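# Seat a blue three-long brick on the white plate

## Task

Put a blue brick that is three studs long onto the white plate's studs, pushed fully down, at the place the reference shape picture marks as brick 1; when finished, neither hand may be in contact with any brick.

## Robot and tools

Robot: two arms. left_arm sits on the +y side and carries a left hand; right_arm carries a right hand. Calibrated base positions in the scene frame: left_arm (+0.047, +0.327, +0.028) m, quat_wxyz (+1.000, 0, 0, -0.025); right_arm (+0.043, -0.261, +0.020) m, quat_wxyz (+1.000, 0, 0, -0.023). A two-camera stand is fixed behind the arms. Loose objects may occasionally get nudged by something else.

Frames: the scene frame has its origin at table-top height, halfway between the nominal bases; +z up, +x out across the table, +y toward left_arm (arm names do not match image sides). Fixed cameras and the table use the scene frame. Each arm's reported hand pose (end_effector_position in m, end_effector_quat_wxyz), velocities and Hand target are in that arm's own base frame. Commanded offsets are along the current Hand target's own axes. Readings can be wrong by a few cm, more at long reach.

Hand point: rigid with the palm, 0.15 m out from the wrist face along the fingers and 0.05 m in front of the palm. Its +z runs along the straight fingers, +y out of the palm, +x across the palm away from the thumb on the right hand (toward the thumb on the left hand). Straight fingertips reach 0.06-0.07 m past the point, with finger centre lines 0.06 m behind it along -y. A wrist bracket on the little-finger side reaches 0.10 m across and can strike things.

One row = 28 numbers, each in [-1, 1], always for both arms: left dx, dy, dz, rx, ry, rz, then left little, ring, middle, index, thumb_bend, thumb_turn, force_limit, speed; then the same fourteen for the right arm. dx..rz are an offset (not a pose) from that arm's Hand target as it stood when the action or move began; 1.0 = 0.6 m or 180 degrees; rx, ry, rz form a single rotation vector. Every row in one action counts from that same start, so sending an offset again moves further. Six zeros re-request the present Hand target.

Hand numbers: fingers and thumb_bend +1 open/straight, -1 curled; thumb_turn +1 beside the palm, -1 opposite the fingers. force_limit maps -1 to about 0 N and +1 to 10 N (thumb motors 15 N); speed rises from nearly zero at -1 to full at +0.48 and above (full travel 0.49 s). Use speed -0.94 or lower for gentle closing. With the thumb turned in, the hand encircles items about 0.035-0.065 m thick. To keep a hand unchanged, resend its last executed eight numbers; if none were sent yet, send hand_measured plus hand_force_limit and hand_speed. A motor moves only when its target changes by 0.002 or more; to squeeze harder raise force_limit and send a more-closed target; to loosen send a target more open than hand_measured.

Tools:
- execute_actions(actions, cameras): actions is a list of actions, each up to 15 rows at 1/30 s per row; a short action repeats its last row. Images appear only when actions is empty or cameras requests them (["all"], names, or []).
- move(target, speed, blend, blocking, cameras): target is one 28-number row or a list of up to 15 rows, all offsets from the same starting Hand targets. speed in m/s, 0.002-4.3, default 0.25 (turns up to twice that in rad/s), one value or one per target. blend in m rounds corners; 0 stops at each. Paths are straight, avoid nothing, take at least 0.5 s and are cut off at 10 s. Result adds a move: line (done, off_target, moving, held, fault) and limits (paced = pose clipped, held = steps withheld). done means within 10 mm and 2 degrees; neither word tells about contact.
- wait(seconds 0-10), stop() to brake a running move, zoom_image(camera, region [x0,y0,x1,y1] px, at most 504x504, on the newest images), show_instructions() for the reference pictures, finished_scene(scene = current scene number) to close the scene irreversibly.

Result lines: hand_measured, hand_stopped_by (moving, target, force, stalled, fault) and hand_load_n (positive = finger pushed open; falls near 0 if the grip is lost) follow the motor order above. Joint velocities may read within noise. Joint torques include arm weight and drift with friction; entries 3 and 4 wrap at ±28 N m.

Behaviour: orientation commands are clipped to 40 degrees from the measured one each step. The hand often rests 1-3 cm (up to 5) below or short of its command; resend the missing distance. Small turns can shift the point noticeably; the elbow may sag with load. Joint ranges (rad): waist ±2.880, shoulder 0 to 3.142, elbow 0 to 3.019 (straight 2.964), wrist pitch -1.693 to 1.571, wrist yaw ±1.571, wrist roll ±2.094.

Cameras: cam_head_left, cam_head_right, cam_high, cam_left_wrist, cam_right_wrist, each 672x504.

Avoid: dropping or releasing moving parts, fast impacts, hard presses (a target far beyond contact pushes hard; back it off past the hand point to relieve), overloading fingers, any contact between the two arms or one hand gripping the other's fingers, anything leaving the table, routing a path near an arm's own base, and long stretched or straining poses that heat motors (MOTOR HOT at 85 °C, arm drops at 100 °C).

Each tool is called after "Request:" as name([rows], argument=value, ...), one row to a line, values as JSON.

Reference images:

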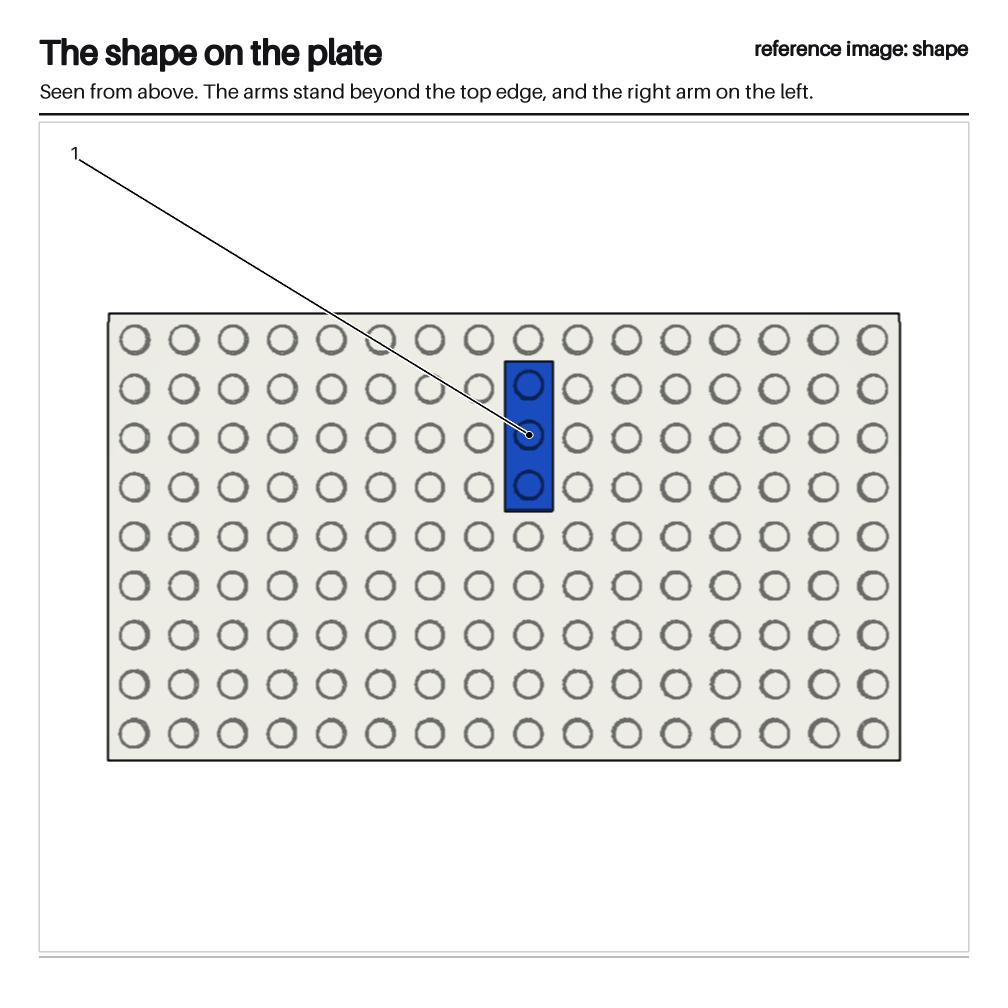

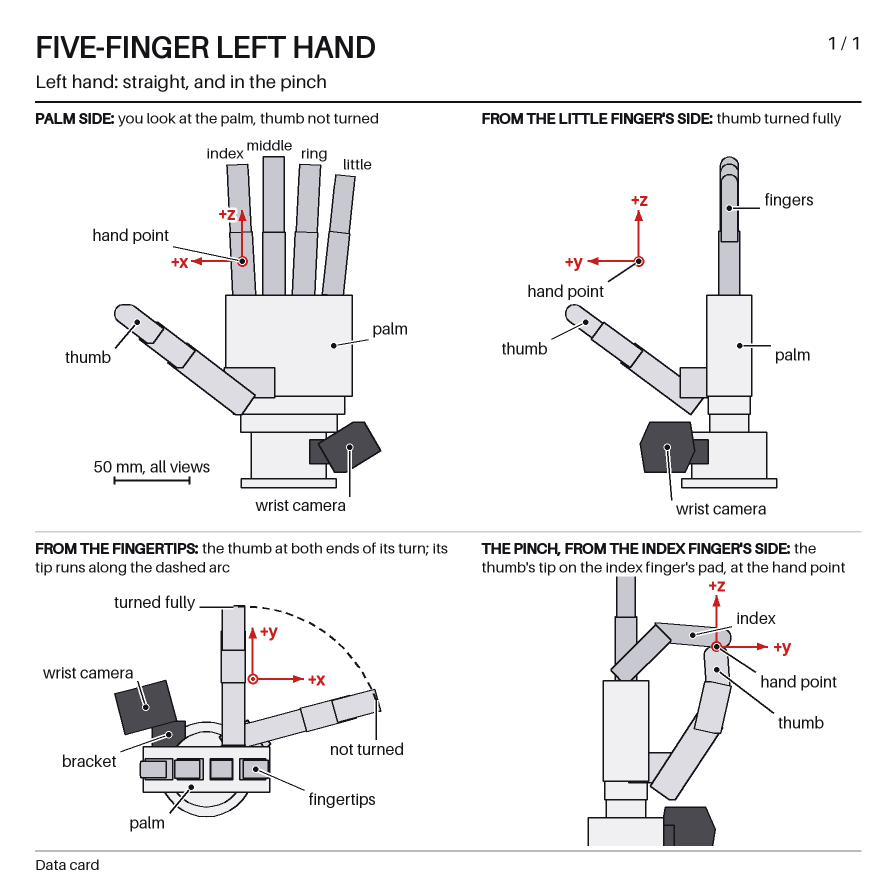

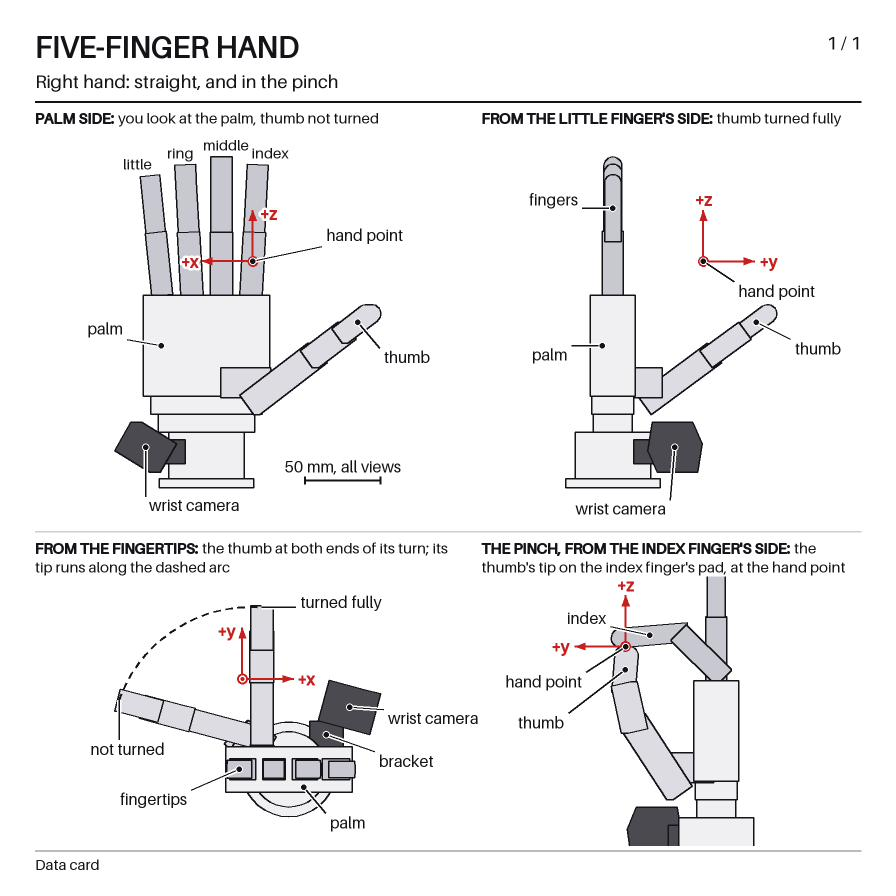

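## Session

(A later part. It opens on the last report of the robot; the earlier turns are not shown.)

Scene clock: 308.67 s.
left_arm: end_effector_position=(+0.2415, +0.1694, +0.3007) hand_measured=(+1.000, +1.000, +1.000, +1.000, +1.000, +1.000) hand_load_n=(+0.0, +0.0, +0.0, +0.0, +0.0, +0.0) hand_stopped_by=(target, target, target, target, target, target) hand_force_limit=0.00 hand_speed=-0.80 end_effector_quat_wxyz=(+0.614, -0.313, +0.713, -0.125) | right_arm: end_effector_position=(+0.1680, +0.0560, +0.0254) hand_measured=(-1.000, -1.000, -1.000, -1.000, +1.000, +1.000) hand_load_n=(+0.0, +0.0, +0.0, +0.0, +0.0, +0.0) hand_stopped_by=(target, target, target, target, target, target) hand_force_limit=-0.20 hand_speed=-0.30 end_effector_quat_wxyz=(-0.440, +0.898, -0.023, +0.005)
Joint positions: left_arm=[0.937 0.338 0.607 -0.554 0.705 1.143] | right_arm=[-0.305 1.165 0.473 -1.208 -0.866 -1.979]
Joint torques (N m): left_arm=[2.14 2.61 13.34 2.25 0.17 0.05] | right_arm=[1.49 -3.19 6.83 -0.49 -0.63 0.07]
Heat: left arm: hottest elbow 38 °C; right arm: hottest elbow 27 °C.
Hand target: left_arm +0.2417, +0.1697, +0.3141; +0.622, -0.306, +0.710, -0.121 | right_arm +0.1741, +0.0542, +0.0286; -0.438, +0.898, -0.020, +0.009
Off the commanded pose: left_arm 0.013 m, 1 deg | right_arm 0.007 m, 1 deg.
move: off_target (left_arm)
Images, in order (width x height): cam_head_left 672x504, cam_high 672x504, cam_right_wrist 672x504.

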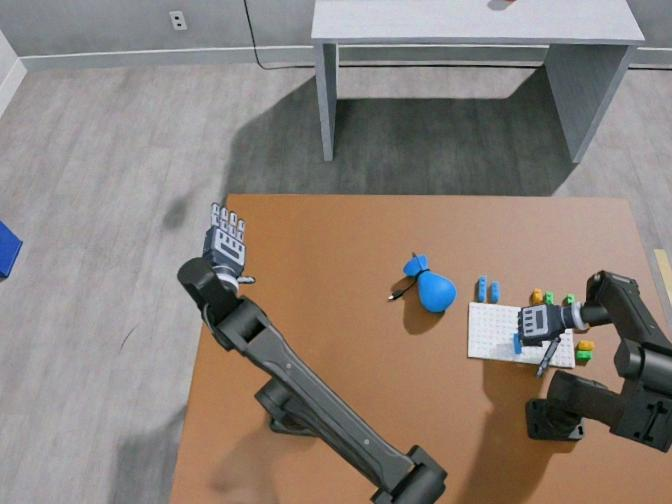

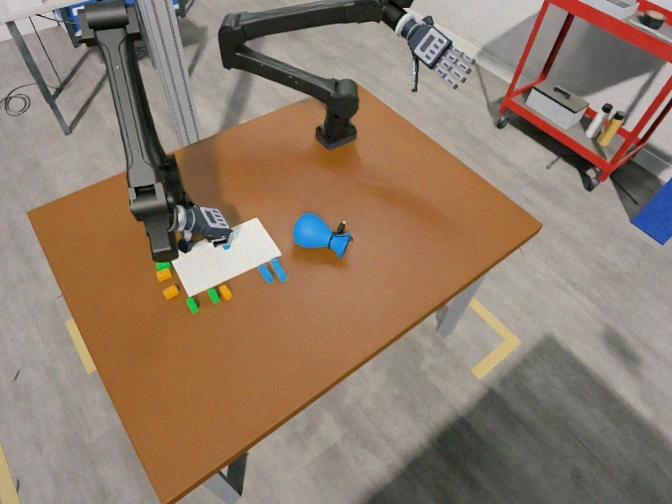

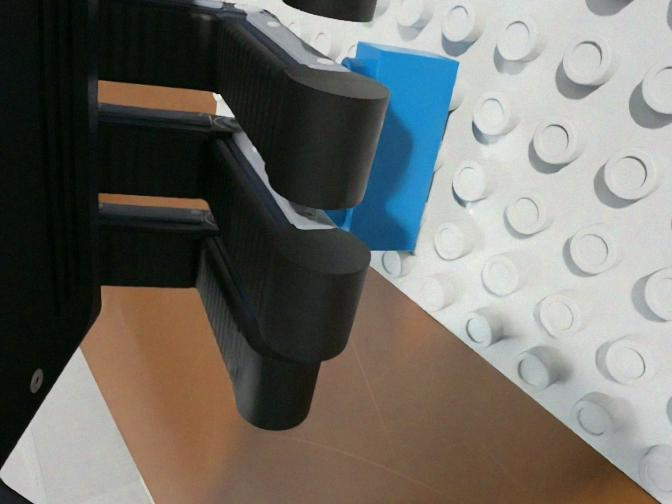

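Request:
move([
  [0,0,0,0,0,0,1,1,1,1,1,1,0,-0.8,-0.003,0.0132,0.0102,0,0,0,-1,-1,-1,-1,1,1,-0.2,-0.3],
], speed=0.04, cameras=["cam_right_wrist"])

Scene clock: 310.87 s.
left_arm: end_effector_position=(+0.2415, +0.1694, +0.3007) hand_measured=(+1.000, +1.000, +1.000, +1.000, +1.000, +1.000) hand_load_n=(+0.0, +0.0, +0.0, +0.0, +0.0, +0.5) hand_stopped_by=(target, target, target, target, target, target) hand_force_limit=0.00 hand_speed=-0.80 end_effector_quat_wxyz=(+0.614, -0.313, +0.713, -0.125) | right_arm: end_effector_position=(+0.1722, +0.0546, +0.0210) hand_measured=(-1.000, -1.000, -1.000, -1.000, +1.000, +1.000) hand_load_n=(+0.0, +0.0, +0.0, +0.0, +0.0, -0.5) hand_stopped_by=(target, target, target, target, target, target) hand_force_limit=-0.20 hand_speed=-0.30 end_effector_quat_wxyz=(-0.439, +0.898, -0.020, +0.009)
Joint positions: left_arm=[0.937 0.338 0.607 -0.554 0.705 1.143] | right_arm=[-0.305 1.182 0.473 -1.181 -0.866 -1.979]
Joint torques (N m): left_arm=[1.73 3.25 13.37 2.25 0.18 0.08] | right_arm=[1.32 -2.84 5.39 -0.03 -0.59 0.02]
Heat: left arm: hottest elbow 38 °C; right arm: hottest elbow 27 °C.
Hand target: left_arm +0.2417, +0.1697, +0.3141; +0.622, -0.306, +0.710, -0.121 | right_arm +0.1723, +0.0542, +0.0186; -0.438, +0.898, -0.020, +0.009
Off the commanded pose: left_arm 0.013 m, 1 deg | right_arm 0.002 m, 0 deg.
move: off_target (left_arm)
Images, in order (width x height): cam_right_wrist 672x504.

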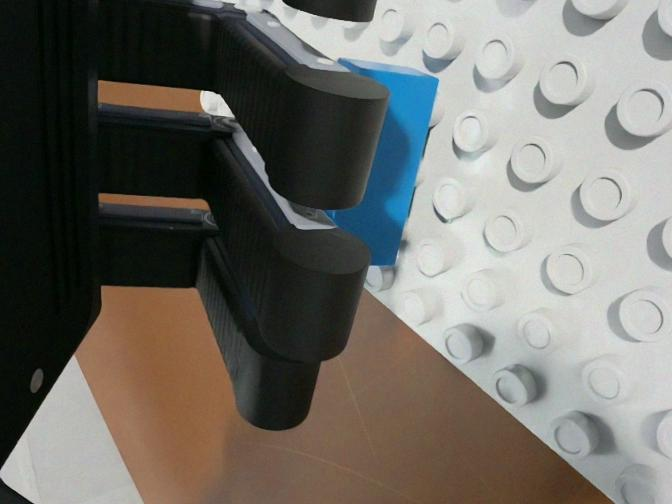

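Request:
move([
  [0,0,0,0,0,0,1,1,1,1,1,1,0,-0.8,-0.005,0.0054,0.0040,0,0,0,-1,-1,-1,-1,1,1,-0.2,-0.3],
], speed=0.04)

Request:
move([
  [0,0,0,0,0,0,1,1,1,1,1,1,0,-0.8,-0.005,0.0054,0.0040,0,0,0,-1,-1,-1,-1,1,1,-0.2,-0.3],
], speed=0.04, cameras=["cam_right_wrist"])

Scene clock: 312.10 s.
left_arm: end_effector_position=(+0.2415, +0.1694, +0.3007) hand_measured=(+1.000, +1.000, +1.000, +1.000, +1.000, +1.000) hand_load_n=(+0.0, -0.5, +0.0, +0.0, +0.0, +0.0) hand_stopped_by=(target, target, target, target, target, target) hand_force_limit=0.00 hand_speed=-0.80 end_effector_quat_wxyz=(+0.614, -0.313, +0.713, -0.125) | right_arm: end_effector_position=(+0.1683, +0.0557, +0.0169) hand_measured=(-1.000, -1.000, -1.000, -1.000, +1.000, +1.000) hand_load_n=(+0.0, +0.0, +0.0, +0.0, +0.0, +0.0) hand_stopped_by=(target, target, target, target, target, target) hand_force_limit=-0.20 hand_speed=-0.30 end_effector_quat_wxyz=(-0.439, +0.898, -0.021, +0.007)
Joint positions: left_arm=[0.937 0.338 0.607 -0.554 0.705 1.143] | right_arm=[-0.305 1.186 0.46 -1.171 -0.865 -1.981]
Joint torques (N m): left_arm=[1.32 2.78 13.14 2.18 0.19 0.05] | right_arm=[0.97 -2.96 5.38 -0.05 -0.54 -0.03]
Heat: left arm: hottest elbow 38 °C; right arm: hottest elbow 27 °C.
Hand target: left_arm +0.2417, +0.1697, +0.3141; +0.622, -0.306, +0.710, -0.121 | right_arm +0.1692, +0.0542, +0.0145; -0.438, +0.899, -0.020, +0.009
Off the commanded pose: left_arm 0.013 m, 1 deg | right_arm 0.003 m, 0 deg.
move: off_target (left_arm)

Scene clock: 312.90 s.
left_arm: end_effector_position=(+0.2415, +0.1694, +0.3007) hand_measured=(+1.000, +1.000, +1.000, +1.000, +1.000, +1.000) hand_load_n=(+0.0, +0.0, +0.0, +0.0, +0.0, +0.0) hand_stopped_by=(target, target, target, target, target, target) hand_force_limit=0.00 hand_speed=-0.80 end_effector_quat_wxyz=(+0.614, -0.313, +0.713, -0.125) | right_arm: end_effector_position=(+0.1652, +0.0563, +0.0129) hand_measured=(-1.000, -1.000, -1.000, -1.000, +1.000, +1.000) hand_load_n=(+0.0, +0.0, +0.0, +0.0, +0.0, -0.5) hand_stopped_by=(target, target, target, target, target, target) hand_force_limit=-0.20 hand_speed=-0.30 end_effector_quat_wxyz=(-0.439, +0.898, -0.019, +0.006)
Joint positions: left_arm=[0.937 0.338 0.607 -0.554 0.705 1.143] | right_arm=[-0.306 1.19 0.449 -1.16 -0.864 -1.987]
Joint torques (N m): left_arm=[2.08 1.79 13.03 2.06 0.15 -0.01] | right_arm=[0.73 -2.73 5.27 -0.1 -0.54 -0.01]
Heat: left arm: hottest elbow 38 °C; right arm: hottest elbow 27 °C.
Hand target: left_arm +0.2417, +0.1697, +0.3141; +0.622, -0.306, +0.710, -0.121 | right_arm +0.1663, +0.0542, +0.0105; -0.438, +0.899, -0.019, +0.009
Off the commanded pose: left_arm 0.013 m, 1 deg | right_arm 0.003 m, 0 deg.
move: off_target (left_arm)
Images, in order (width x height): cam_right_wrist 672x504.

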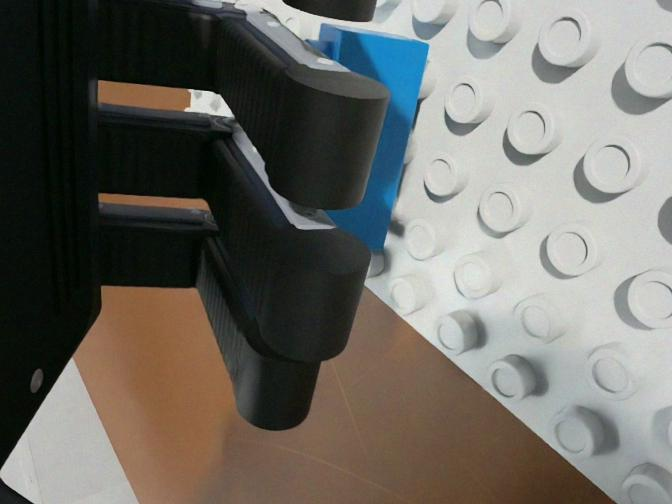

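Request:
move([
  [0,0,0,0,0,0,1,1,1,1,1,1,0,-0.8,0.0,0.0068,0.0021,0,0,0,-1,-1,-1,-1,1,1,-0.2,-0.3],
], speed=0.04)

Request:
move([
  [0,0,0,0,0,0,1,1,1,1,1,1,0,-0.8,0.001,0.0068,0.0021,0,0,0,-1,-1,-1,-1,1,1,-0.2,-0.3],
], speed=0.04, cameras=["cam_right_wrist"])

Scene clock: 314.07 s.
left_arm: end_effector_position=(+0.2415, +0.1694, +0.3007) hand_measured=(+1.000, +1.000, +1.000, +1.000, +1.000, +1.000) hand_load_n=(+0.0, +0.0, +0.0, +0.0, +0.0, +0.0) hand_stopped_by=(target, target, target, target, target, target) hand_force_limit=0.00 hand_speed=-0.80 end_effector_quat_wxyz=(+0.614, -0.313, +0.713, -0.125) | right_arm: end_effector_position=(+0.1652, +0.0548, +0.0089) hand_measured=(-1.000, -1.000, -1.000, -1.000, +1.000, +1.000) hand_load_n=(+0.0, -0.5, +0.0, +0.0, +0.0, +0.0) hand_stopped_by=(target, target, target, target, target, target) hand_force_limit=-0.20 hand_speed=-0.30 end_effector_quat_wxyz=(-0.439, +0.898, -0.019, +0.006)
Joint positions: left_arm=[0.937 0.338 0.607 -0.554 0.705 1.143] | right_arm=[-0.313 1.206 0.445 -1.148 -0.861 -1.997]
Joint torques (N m): left_arm=[0.85 1.96 13.37 2.09 0.17 0.03] | right_arm=[0.62 -2.73 5.16 -0.1 -0.53 -0.02]
Heat: left arm: hottest elbow 38 °C; right arm: hottest elbow 27 °C.
Hand target: left_arm +0.2417, +0.1697, +0.3141; +0.622, -0.306, +0.710, -0.121 | right_arm +0.1662, +0.0527, +0.0065; -0.438, +0.899, -0.019, +0.009
Off the commanded pose: left_arm 0.013 m, 1 deg | right_arm 0.003 m, 0 deg.
move: off_target (left_arm)

Scene clock: 314.87 s.
left_arm: end_effector_position=(+0.2415, +0.1694, +0.3007) hand_measured=(+1.000, +1.000, +1.000, +1.000, +1.000, +1.000) hand_load_n=(+0.5, +0.0, +0.0, +0.0, +0.0, +0.0) hand_stopped_by=(target, target, target, target, target, target) hand_force_limit=0.00 hand_speed=-0.80 end_effector_quat_wxyz=(+0.614, -0.313, +0.713, -0.125) | right_arm: end_effector_position=(+0.1666, +0.0529, +0.0052) hand_measured=(-1.000, -1.000, -1.000, -1.000, +1.000, +1.000) hand_load_n=(+0.0, +0.0, +0.0, +0.0, +0.0, -0.5) hand_stopped_by=(target, target, target, target, target, target) hand_force_limit=-0.20 hand_speed=-0.30 end_effector_quat_wxyz=(-0.439, +0.898, -0.019, +0.007)
Joint positions: left_arm=[0.937 0.338 0.607 -0.554 0.705 1.143] | right_arm=[-0.319 1.223 0.445 -1.136 -0.86 -2.006]
Joint torques (N m): left_arm=[2.37 2.61 13.34 2.11 0.16 0.06] | right_arm=[0.56 -3.14 4.96 -0.16 -0.53 -0.02]
Heat: left arm: hottest elbow 38 °C; right arm: hottest elbow 27 °C.
Hand target: left_arm +0.2417, +0.1697, +0.3141; +0.622, -0.306, +0.710, -0.121 | right_arm +0.1667, +0.0512, +0.0025; -0.438, +0.898, -0.020, +0.009
Off the commanded pose: left_arm 0.013 m, 1 deg | right_arm 0.003 m, 0 deg.
move: off_target (left_arm)
Images, in order (width x height): cam_right_wrist 672x504.

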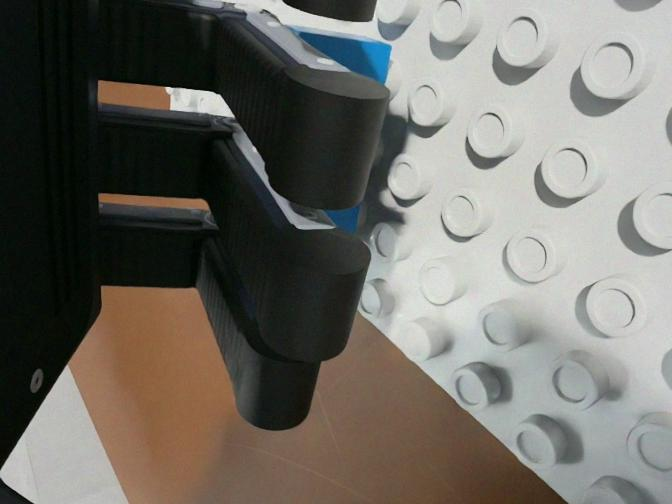

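Request:
move([
  [0,0,0,0,0,0,1,1,1,1,1,1,0,-0.8,-0.001,0.0037,0.0061,0,0,0,-1,-1,-1,-1,1,1,-0.2,-0.3],
], speed=0.03, cameras=["cam_right_wrist"])

Scene clock: 315.97 s.
left_arm: end_effector_position=(+0.2415, +0.1694, +0.3007) hand_measured=(+1.000, +1.000, +1.000, +1.000, +1.000, +1.000) hand_load_n=(+0.0, +0.0, +0.0, +0.0, +0.0, +0.0) hand_stopped_by=(target, target, target, target, target, target) hand_force_limit=0.00 hand_speed=-0.80 end_effector_quat_wxyz=(+0.614, -0.313, +0.713, -0.125) | right_arm: end_effector_position=(+0.1661, +0.0531, +0.0005) hand_measured=(-1.000, -1.000, -1.000, -1.000, +1.000, +1.000) hand_load_n=(+0.0, +0.5, +0.0, +0.0, +0.0, -0.5) hand_stopped_by=(target, target, target, target, target, target) hand_force_limit=-0.20 hand_speed=-0.30 end_effector_quat_wxyz=(-0.438, +0.899, -0.018, +0.009)
Joint positions: left_arm=[0.937 0.338 0.607 -0.554 0.705 1.143] | right_arm=[-0.319 1.231 0.435 -1.113 -0.86 -2.007]
Joint torques (N m): left_arm=[1.61 2.96 13.34 1.94 0.19 -0.02] | right_arm=[1.32 -2.9 4.97 -0.06 -0.63 0.08]
Heat: left arm: hottest elbow 38 °C; right arm: hottest elbow 27 °C.
Hand target: left_arm +0.2417, +0.1697, +0.3141; +0.622, -0.306, +0.710, -0.121 | right_arm +0.1662, +0.0527, -0.0015; -0.438, +0.898, -0.020, +0.009
Off the commanded pose: left_arm 0.013 m, 1 deg | right_arm 0.002 m, 0 deg.
move: off_target (left_arm)
Images, in order (width x height): cam_right_wrist 672x504.

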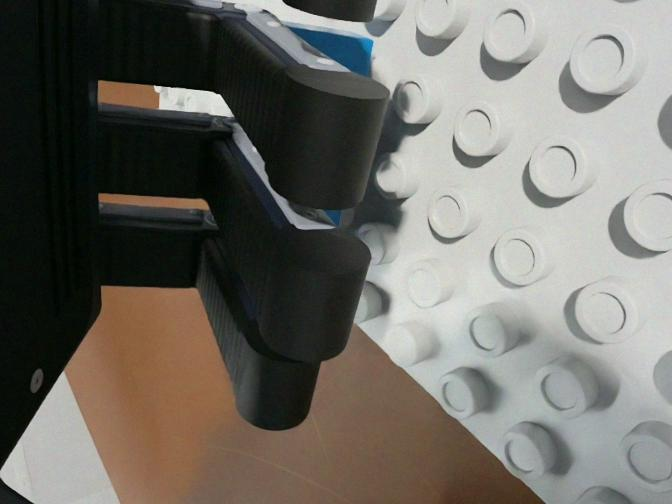

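Request:
move([
  [0,0,0,0,0,0,1,1,1,1,1,1,0,-0.8,-0.001,0.0032,0.0068,0,0,0,-1,-1,-1,-1,1,1,-0.2,-0.3],
], speed=0.03, cameras=["cam_right_wrist"])

Scene clock: 317.07 s.
left_arm: end_effector_position=(+0.2415, +0.1694, +0.3007) hand_measured=(+1.000, +1.000, +1.000, +1.000, +1.000, +1.000) hand_load_n=(+0.0, +0.0, +0.0, +0.0, +0.0, +0.0) hand_stopped_by=(target, target, target, target, target, target) hand_force_limit=0.00 hand_speed=-0.80 end_effector_quat_wxyz=(+0.614, -0.313, +0.713, -0.125) | right_arm: end_effector_position=(+0.1683, +0.0536, -0.0013) hand_measured=(-1.000, -1.000, -1.000, -1.000, +1.000, +1.000) hand_load_n=(+0.0, +0.0, +0.0, -1.0, +0.0, -0.5) hand_stopped_by=(target, target, target, target, target, target) hand_force_limit=-0.20 hand_speed=-0.30 end_effector_quat_wxyz=(-0.439, +0.898, -0.019, +0.014)
Joint positions: left_arm=[0.937 0.338 0.607 -0.554 0.705 1.143] | right_arm=[-0.319 1.234 0.431 -1.094 -0.866 -1.999]
Joint torques (N m): left_arm=[1.49 2.14 13.24 2.14 0.24 -0.05] | right_arm=[2.02 -2.61 4.56 0.13 -0.48 0.1]
Heat: left arm: hottest elbow 38 °C; right arm: hottest elbow 27 °C.
Hand target: left_arm +0.2417, +0.1697, +0.3141; +0.622, -0.306, +0.710, -0.121 | right_arm +0.1657, +0.0548, -0.0055; -0.438, +0.898, -0.020, +0.009
Off the commanded pose: left_arm 0.013 m, 1 deg | right_arm 0.005 m, 1 deg.
move: off_target (left_arm)
Images, in order (width x height): cam_right_wrist 672x504.

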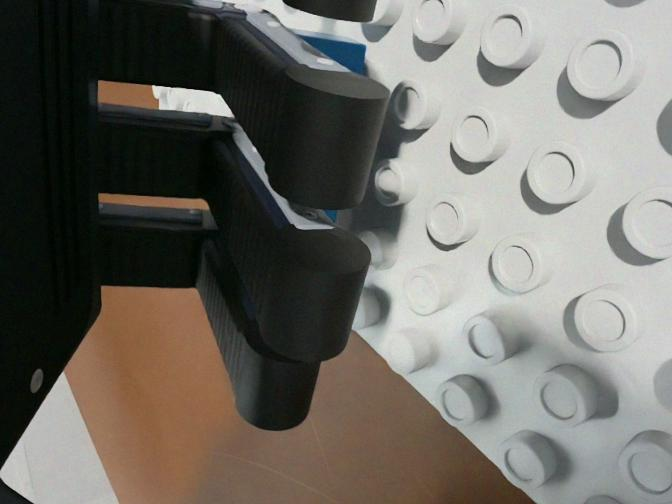

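Request:
move([
  [0,0,0,0,0,0,1,1,1,1,1,1,0,-0.8,-0.003,0.0062,0.0028,0,0,0,-1,-1,-1,-1,1,1,-0.2,-0.3],
], speed=0.03, cameras=["cam_right_wrist"])

Scene clock: 317.97 s.
left_arm: end_effector_position=(+0.2415, +0.1694, +0.3007) hand_measured=(+1.000, +1.000, +1.000, +1.000, +1.000, +1.000) hand_load_n=(+0.0, +0.0, +0.0, +0.0, +0.0, +0.0) hand_stopped_by=(target, target, target, target, target, target) hand_force_limit=0.00 hand_speed=-0.80 end_effector_quat_wxyz=(+0.614, -0.313, +0.713, -0.125) | right_arm: end_effector_position=(+0.1677, +0.0546, -0.0018) hand_measured=(-1.000, -1.000, -1.000, -1.000, +1.000, +1.000) hand_load_n=(+0.0, +0.0, -0.5, -1.0, +0.0, +0.0) hand_stopped_by=(target, target, target, target, target, target) hand_force_limit=-0.20 hand_speed=-0.30 end_effector_quat_wxyz=(-0.441, +0.897, -0.021, +0.013)
Joint positions: left_arm=[0.937 0.338 0.607 -0.554 0.705 1.143] | right_arm=[-0.319 1.238 0.43 -1.092 -0.87 -1.998]
Joint torques (N m): left_arm=[1.9 2.73 13.2 2.25 0.18 0.02] | right_arm=[1.26 -2.2 4.14 0.47 -0.22 0.01]
Heat: left arm: hottest elbow 38 °C; right arm: hottest elbow 27 °C.
Hand target: left_arm +0.2417, +0.1697, +0.3141; +0.622, -0.306, +0.710, -0.121 | right_arm +0.1638, +0.0539, -0.0095; -0.438, +0.898, -0.019, +0.009
Off the commanded pose: left_arm 0.013 m, 1 deg | right_arm 0.009 m, 1 deg.
move: off_target (left_arm)
Images, in order (width x height): cam_right_wrist 672x504.

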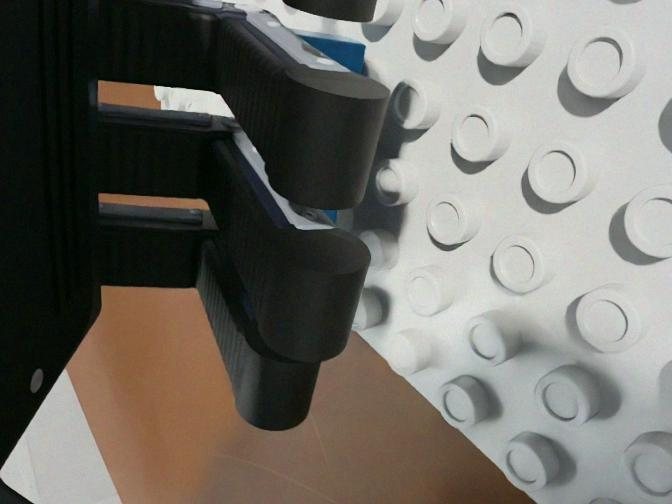

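Request:
execute_actions(actions=[])

Request:
zoom_image(camera="cam_head_left", region=[496, 322, 546, 372])

Request:
zoom_image(camera="cam_high", region=[190, 210, 260, 265])

Scene clock: 318.63 s.
left_arm: end_effector_position=(+0.2415, +0.1694, +0.3007) hand_measured=(+1.000, +1.000, +1.000, +1.000, +1.000, +1.000) hand_load_n=(+0.0, +0.0, +0.0, +0.0, +0.0, +0.0) hand_stopped_by=(target, target, target, target, target, target) hand_force_limit=0.00 hand_speed=-0.80 end_effector_quat_wxyz=(+0.614, -0.313, +0.713, -0.125) | right_arm: end_effector_position=(+0.1677, +0.0546, -0.0019) hand_measured=(-1.000, -1.000, -1.000, -1.000, +1.000, +1.000) hand_load_n=(+0.0, +0.0, -0.5, -1.0, +0.0, +0.0) hand_stopped_by=(target, target, target, target, target, target) hand_force_limit=-0.20 hand_speed=-0.30 end_effector_quat_wxyz=(-0.441, +0.897, -0.021, +0.013)
Joint positions: left_arm=[0.937 0.338 0.607 -0.554 0.705 1.143] | right_arm=[-0.319 1.239 0.43 -1.092 -0.87 -1.998]
Joint velocities: within noise
Joint torques (N m): left_arm=[2.02 1.49 13.16 2.06 0.18 0.03] | right_arm=[1.49 -2.08 4.12 0.46 -0.21 0.01]
Motor temperatures (°C): left_arm=[19 17 38 20 17 19] | right_arm=[26 21 27 19 21 18]
Heat: left arm: hottest elbow 38 °C; right arm: hottest elbow 27 °C.
Hand target: left_arm +0.2417, +0.1697, +0.3141; +0.622, -0.306, +0.710, -0.121 | right_arm +0.1639, +0.0538, -0.0095; -0.438, +0.899, -0.019, +0.009
Off the commanded pose: left_arm 0.013 m, 1 deg | right_arm 0.009 m, 1 deg.

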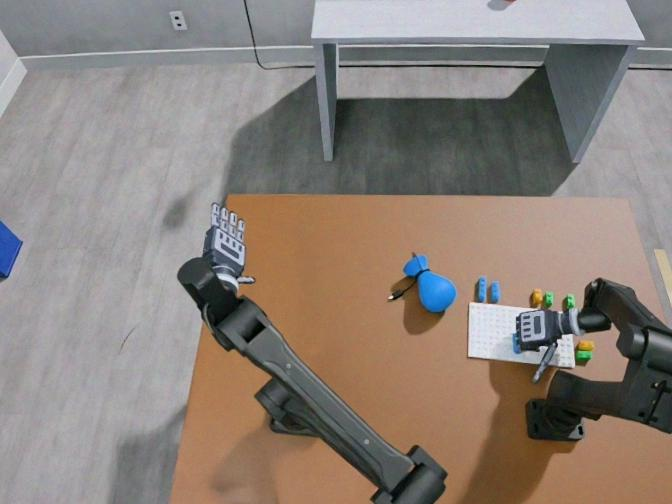

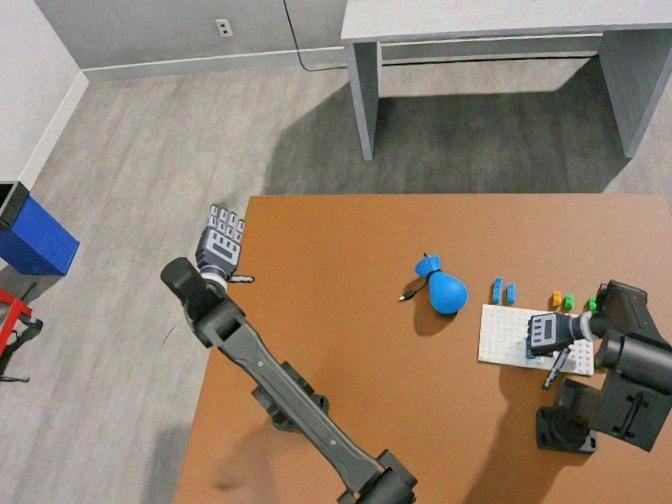

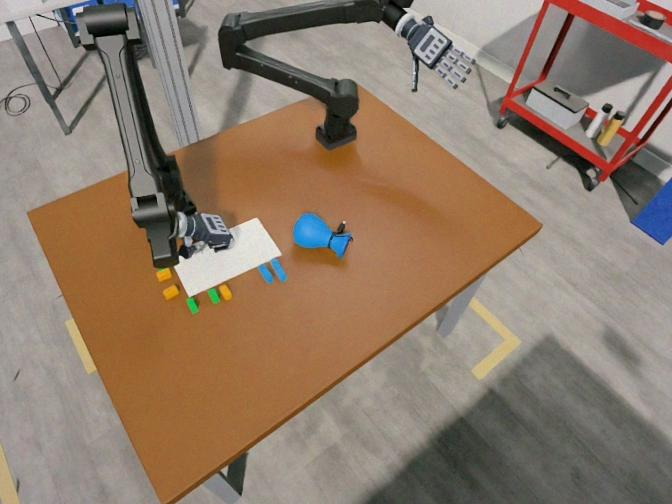

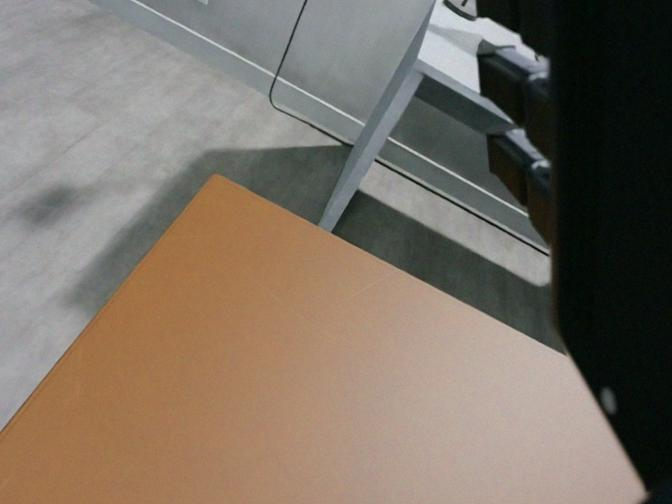

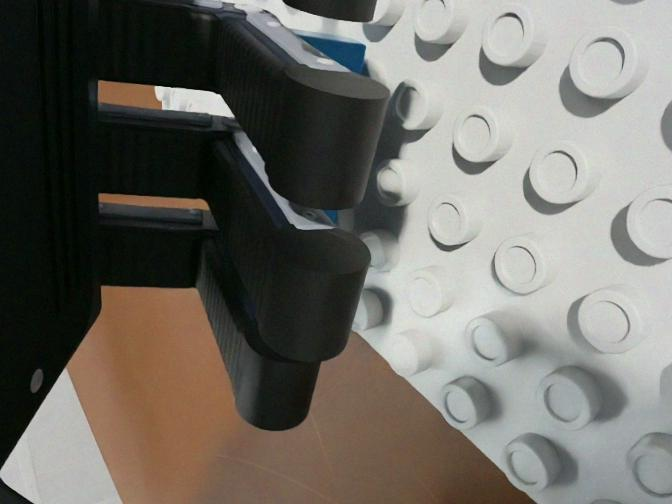

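Scaled by 10.080 from the camera's 672x504 image, which has a finer 960x720 frame.

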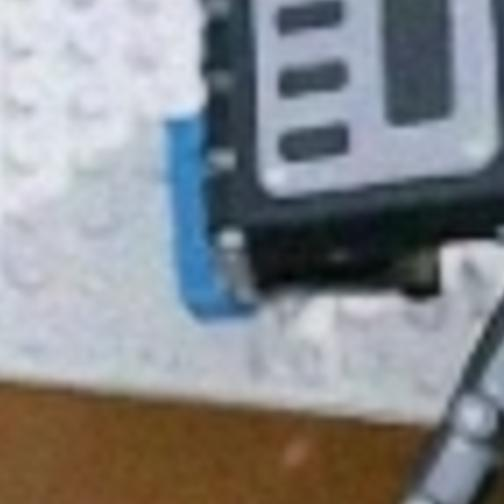

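Scaled by 7.200 from the camera's 672x504 image, which has a finer 960x720 frame.

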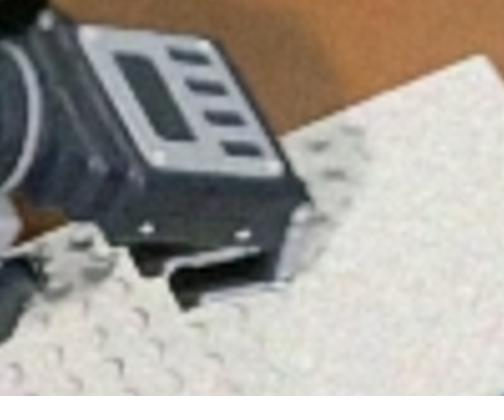

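Request:
move([
  [0,0,0,0,0,0,1,1,1,1,1,1,0,-0.8,0.012,-0.0656,-0.0514,0,0,0,-1,-1,-1,-1,1,1,-0.2,-0.3],
  [0,0,0,0,0,0,1,1,1,1,1,1,0,-0.8,0.015,-0.01,-0.125,0,0,0,-1,-1,-1,-1,1,1,-0.2,-0.3],
  [0,0,0,0,0,0,1,1,1,1,1,1,0,-0.8,0.015,-0.01,-0.125,0,0,0,1,1,1,1,1,1,-0.2,-0.3],
], speed=0.1, cameras=["cam_head_left","cam_right_wrist"])

Scene clock: 324.20 s.
left_arm: end_effector_position=(+0.2415, +0.1694, +0.3007) hand_measured=(+1.000, +1.000, +1.000, +1.000, +1.000, +1.000) hand_load_n=(+0.0, +0.0, +0.0, +0.0, +0.0, +0.0) hand_stopped_by=(target, target, target, target, target, target) hand_force_limit=0.00 hand_speed=-0.80 end_effector_quat_wxyz=(+0.614, -0.313, +0.713, -0.125) | right_arm: end_effector_position=(+0.1611, +0.0042, +0.0370) hand_measured=(+1.000, +1.000, +1.000, +1.000, +1.000, +1.000) hand_load_n=(+0.0, +0.0, -0.5, +0.0, +0.0, +0.0) hand_stopped_by=(target, target, target, target, target, target) hand_force_limit=-0.20 hand_speed=-0.30 end_effector_quat_wxyz=(-0.401, +0.914, -0.056, -0.007)
Joint positions: left_arm=[0.937 0.338 0.607 -0.554 0.705 1.143] | right_arm=[-0.482 1.184 0.542 -1.36 -0.728 -2.098]
Joint torques (N m): left_arm=[1.79 1.9 13.29 2.22 0.23 -0.04] | right_arm=[1.26 -3.08 7.65 -0.68 -0.61 0]
Heat: left arm: hottest elbow 38 °C; right arm: hottest elbow 27 °C.
Hand target: left_arm +0.2417, +0.1697, +0.3141; +0.622, -0.306, +0.710, -0.121 | right_arm +0.1705, -0.0019, +0.0414; -0.438, +0.899, -0.020, +0.009
Off the commanded pose: left_arm 0.013 m, 1 deg | right_arm 0.012 m, 7 deg.
joint sent to its limit (right arm) — joint 6 (wrist roll), lower limit. The joint targets are off in orientation, not in position.
move: off_target (left_arm, right_arm); target 3's new numbers were sent with right_arm's hand 0.017 m and 6 deg from that target
Images, in order (width x height): cam_head_left 672x504, cam_right_wrist 672x504.

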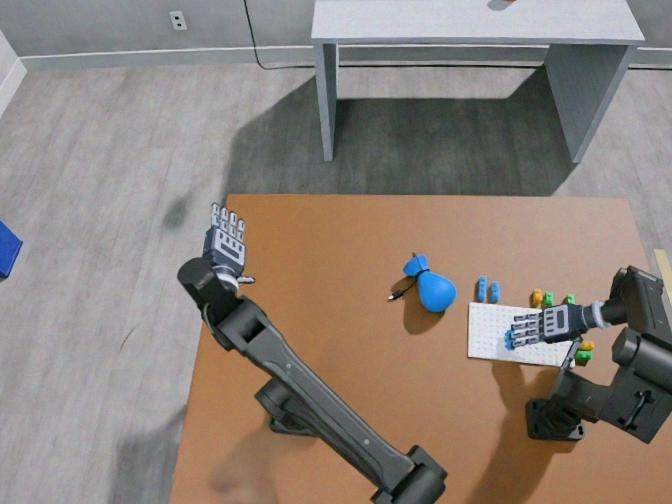

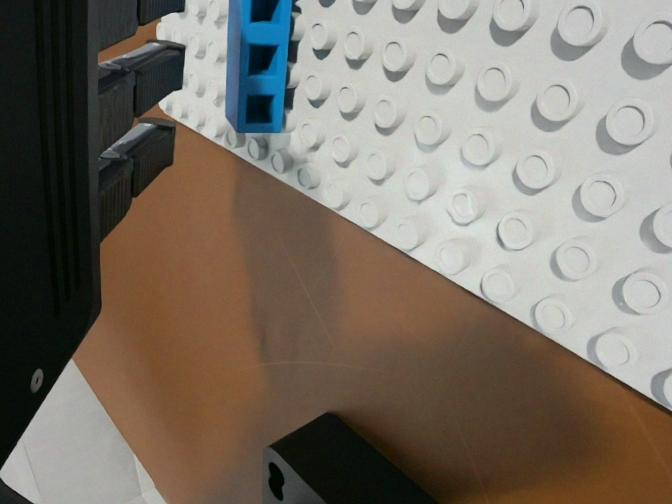

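Request:
zoom_image(camera="cam_head_left", region=[456, 262, 616, 382])

Request:
zoom_image(camera="cam_right_wrist", region=[180, 0, 390, 190])

Scaled by 3.150 from the camera's 672x504 image, which has a finer 960x720 frame.

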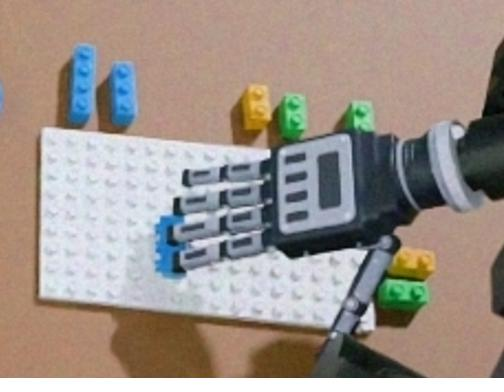

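Scaled by 2.400 from the camera's 672x504 image, which has a finer 960x720 frame.

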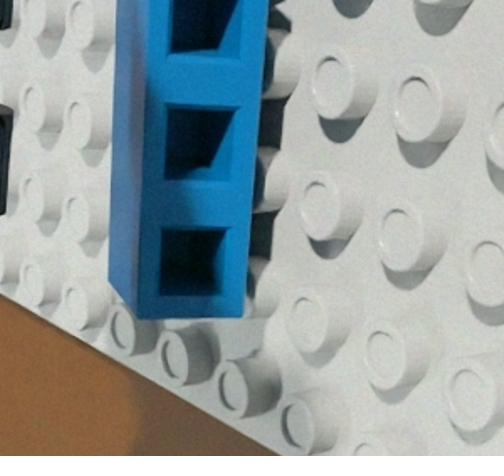

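Request:
move([
  [0,0,0,0,0,0,1,1,1,1,1,1,0,-0.8,0.0,0.0,0.0,0,0,0,0.3,0,0,0,1,1,-0.2,-0.3],
  [0,0,0,0,0,0,1,1,1,1,1,1,0,-0.8,0.0192,-0.0187,0.0603,0,0,0,0.3,0,0,0,1,1,-0.2,-0.3],
  [0,0,0,0,0,0,1,1,1,1,1,1,0,-0.8,-0.0074,-0.0180,0.0595,0,0,0,0.3,0,0,0,1,1,-0.2,-0.3],
  [0,0,0,0,0,0,1,1,1,1,1,1,0,-0.8,0.0096,-0.0185,0.06,0,0,0,0.3,0,0,0,1,1,-0.2,-0.3],
  [0,0,0,0,0,0,1,1,1,1,1,1,0,-0.8,0.0026,-0.0183,0.0598,0,0,0,0.3,0,0,0,1,1,-0.2,-0.3],
], speed=0.08, cameras=["cam_head_left","cam_right_wrist"])

Scene clock: 331.47 s.
left_arm: end_effector_position=(+0.2415, +0.1694, +0.3007) hand_measured=(+1.000, +1.000, +1.000, +1.000, +1.000, +1.000) hand_load_n=(+0.0, +0.0, +0.0, +0.0, +0.0, +0.0) hand_stopped_by=(target, target, target, target, target, target) hand_force_limit=0.00 hand_speed=-0.80 end_effector_quat_wxyz=(+0.614, -0.313, +0.713, -0.125) | right_arm: end_effector_position=(+0.1678, +0.0364, +0.0247) hand_measured=(+0.300, +0.000, +0.000, +0.000, +1.000, +1.000) hand_load_n=(+0.0, +0.0, -0.5, +0.0, +0.0, +0.0) hand_stopped_by=(target, target, target, target, target, target) hand_force_limit=-0.20 hand_speed=-0.30 end_effector_quat_wxyz=(-0.440, +0.898, -0.025, +0.001)
Joint positions: left_arm=[0.937 0.338 0.607 -0.554 0.705 1.143] | right_arm=[-0.392 1.222 0.502 -1.279 -0.832 -2.098]
Joint torques (N m): left_arm=[1.26 2.32 13.44 2.11 0.27 0.02] | right_arm=[1.14 -4.19 6.38 -0.7 -0.56 0]
Heat: left arm: hottest elbow 38 °C; right arm: hottest elbow 27 °C.
Hand target: left_arm +0.2417, +0.1697, +0.3141; +0.622, -0.306, +0.710, -0.121 | right_arm +0.1734, +0.0331, +0.0279; -0.439, +0.898, -0.020, +0.009
Off the commanded pose: left_arm 0.013 m, 1 deg | right_arm 0.007 m, 1 deg.
joint sent to its limit (right arm) — joint 6 (wrist roll), lower limit. The joint targets still meet the commanded pose.
move: off_target (left_arm)
Images, in order (width x height): cam_head_left 672x504, cam_right_wrist 672x504.

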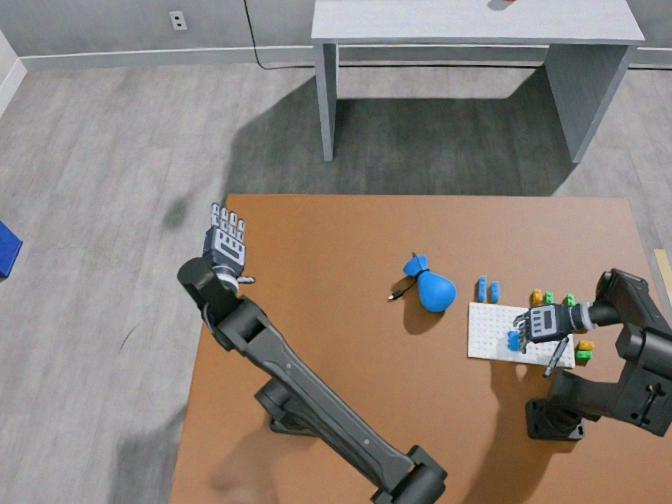

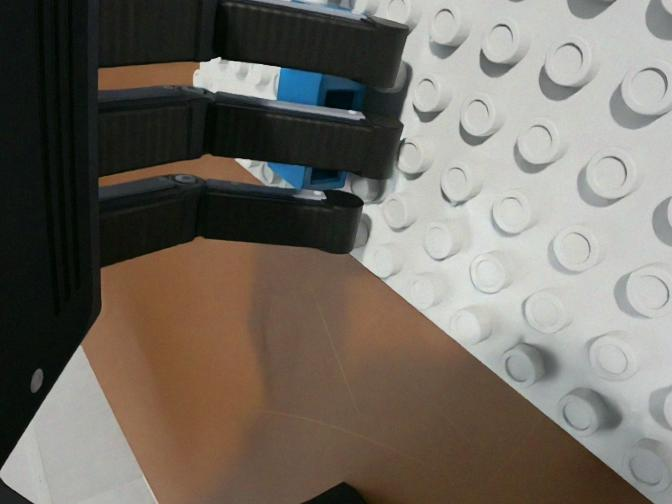

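Request:
move([
  [0,0,0,0,0,0,1,1,1,1,1,1,0,-0.8,-0.002,-0.0282,0.0361,0,0,0,0.3,0,0,0,1,1,-0.2,-0.3],
  [0,0,0,0,0,0,1,1,1,1,1,1,0,-0.8,-0.0035,-0.0564,0.0722,0,0,0,0.3,0,0,0,1,1,-0.2,-0.3],
], speed=0.05, cameras=["cam_head_left","cam_right_wrist"])

Scene clock: 334.47 s.
left_arm: end_effector_position=(+0.2415, +0.1694, +0.3007) hand_measured=(+1.000, +1.000, +1.000, +1.000, +1.000, +1.000) hand_load_n=(+0.0, +0.0, +0.0, +0.0, +0.0, +0.0) hand_stopped_by=(target, target, target, target, target, target) hand_force_limit=0.00 hand_speed=-0.80 end_effector_quat_wxyz=(+0.614, -0.313, +0.713, -0.125) | right_arm: end_effector_position=(+0.1721, +0.0865, +0.0268) hand_measured=(+0.300, +0.000, +0.000, +0.000, +1.000, +1.000) hand_load_n=(-0.5, +0.0, +0.0, +0.0, +0.0, +0.0) hand_stopped_by=(target, target, target, target, target, target) hand_force_limit=-0.20 hand_speed=-0.30 end_effector_quat_wxyz=(-0.439, +0.898, -0.023, +0.005)
Joint positions: left_arm=[0.937 0.338 0.607 -0.554 0.705 1.143] | right_arm=[-0.153 1.095 0.443 -1.064 -0.901 -1.742]
Joint torques (N m): left_arm=[1.79 2.55 13.37 2.09 0.15 0] | right_arm=[2.2 -3.66 6.13 0.24 -0.71 0.15]
Heat: left arm: hottest elbow 38 °C; right arm: hottest elbow 27 °C.
Hand target: left_arm +0.2417, +0.1697, +0.3141; +0.622, -0.306, +0.710, -0.121 | right_arm +0.1738, +0.0880, +0.0280; -0.438, +0.899, -0.020, +0.009
Off the commanded pose: left_arm 0.013 m, 1 deg | right_arm 0.002 m, 1 deg.
move: off_target (left_arm)
Images, in order (width x height): cam_head_left 672x504, cam_right_wrist 672x504.

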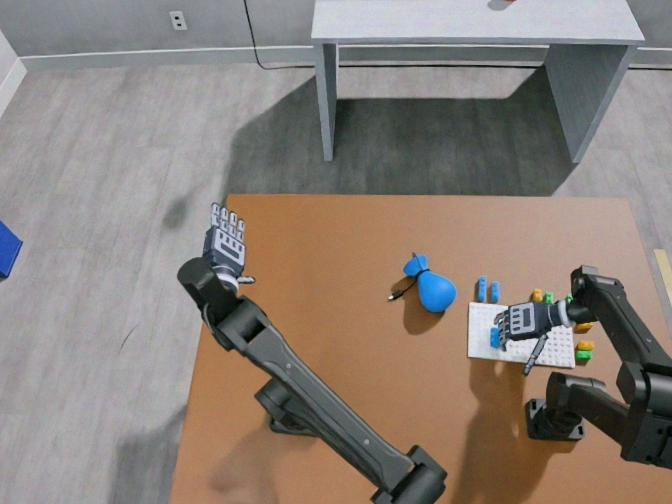

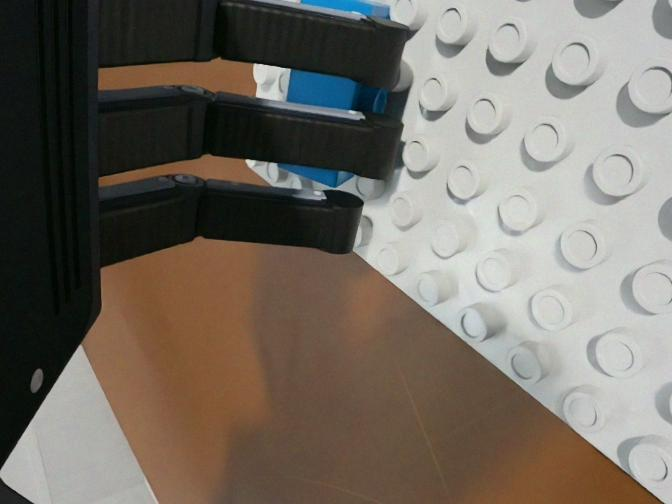

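Request:
zoom_image(camera="cam_head_left", region=[456, 262, 616, 382])

Scaled by 3.150 from the camera's 672x504 image, which has a finer 960x720 frame.

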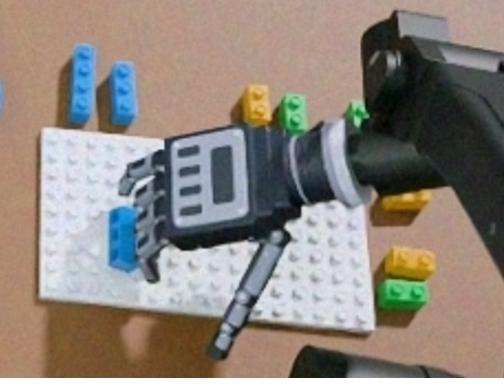

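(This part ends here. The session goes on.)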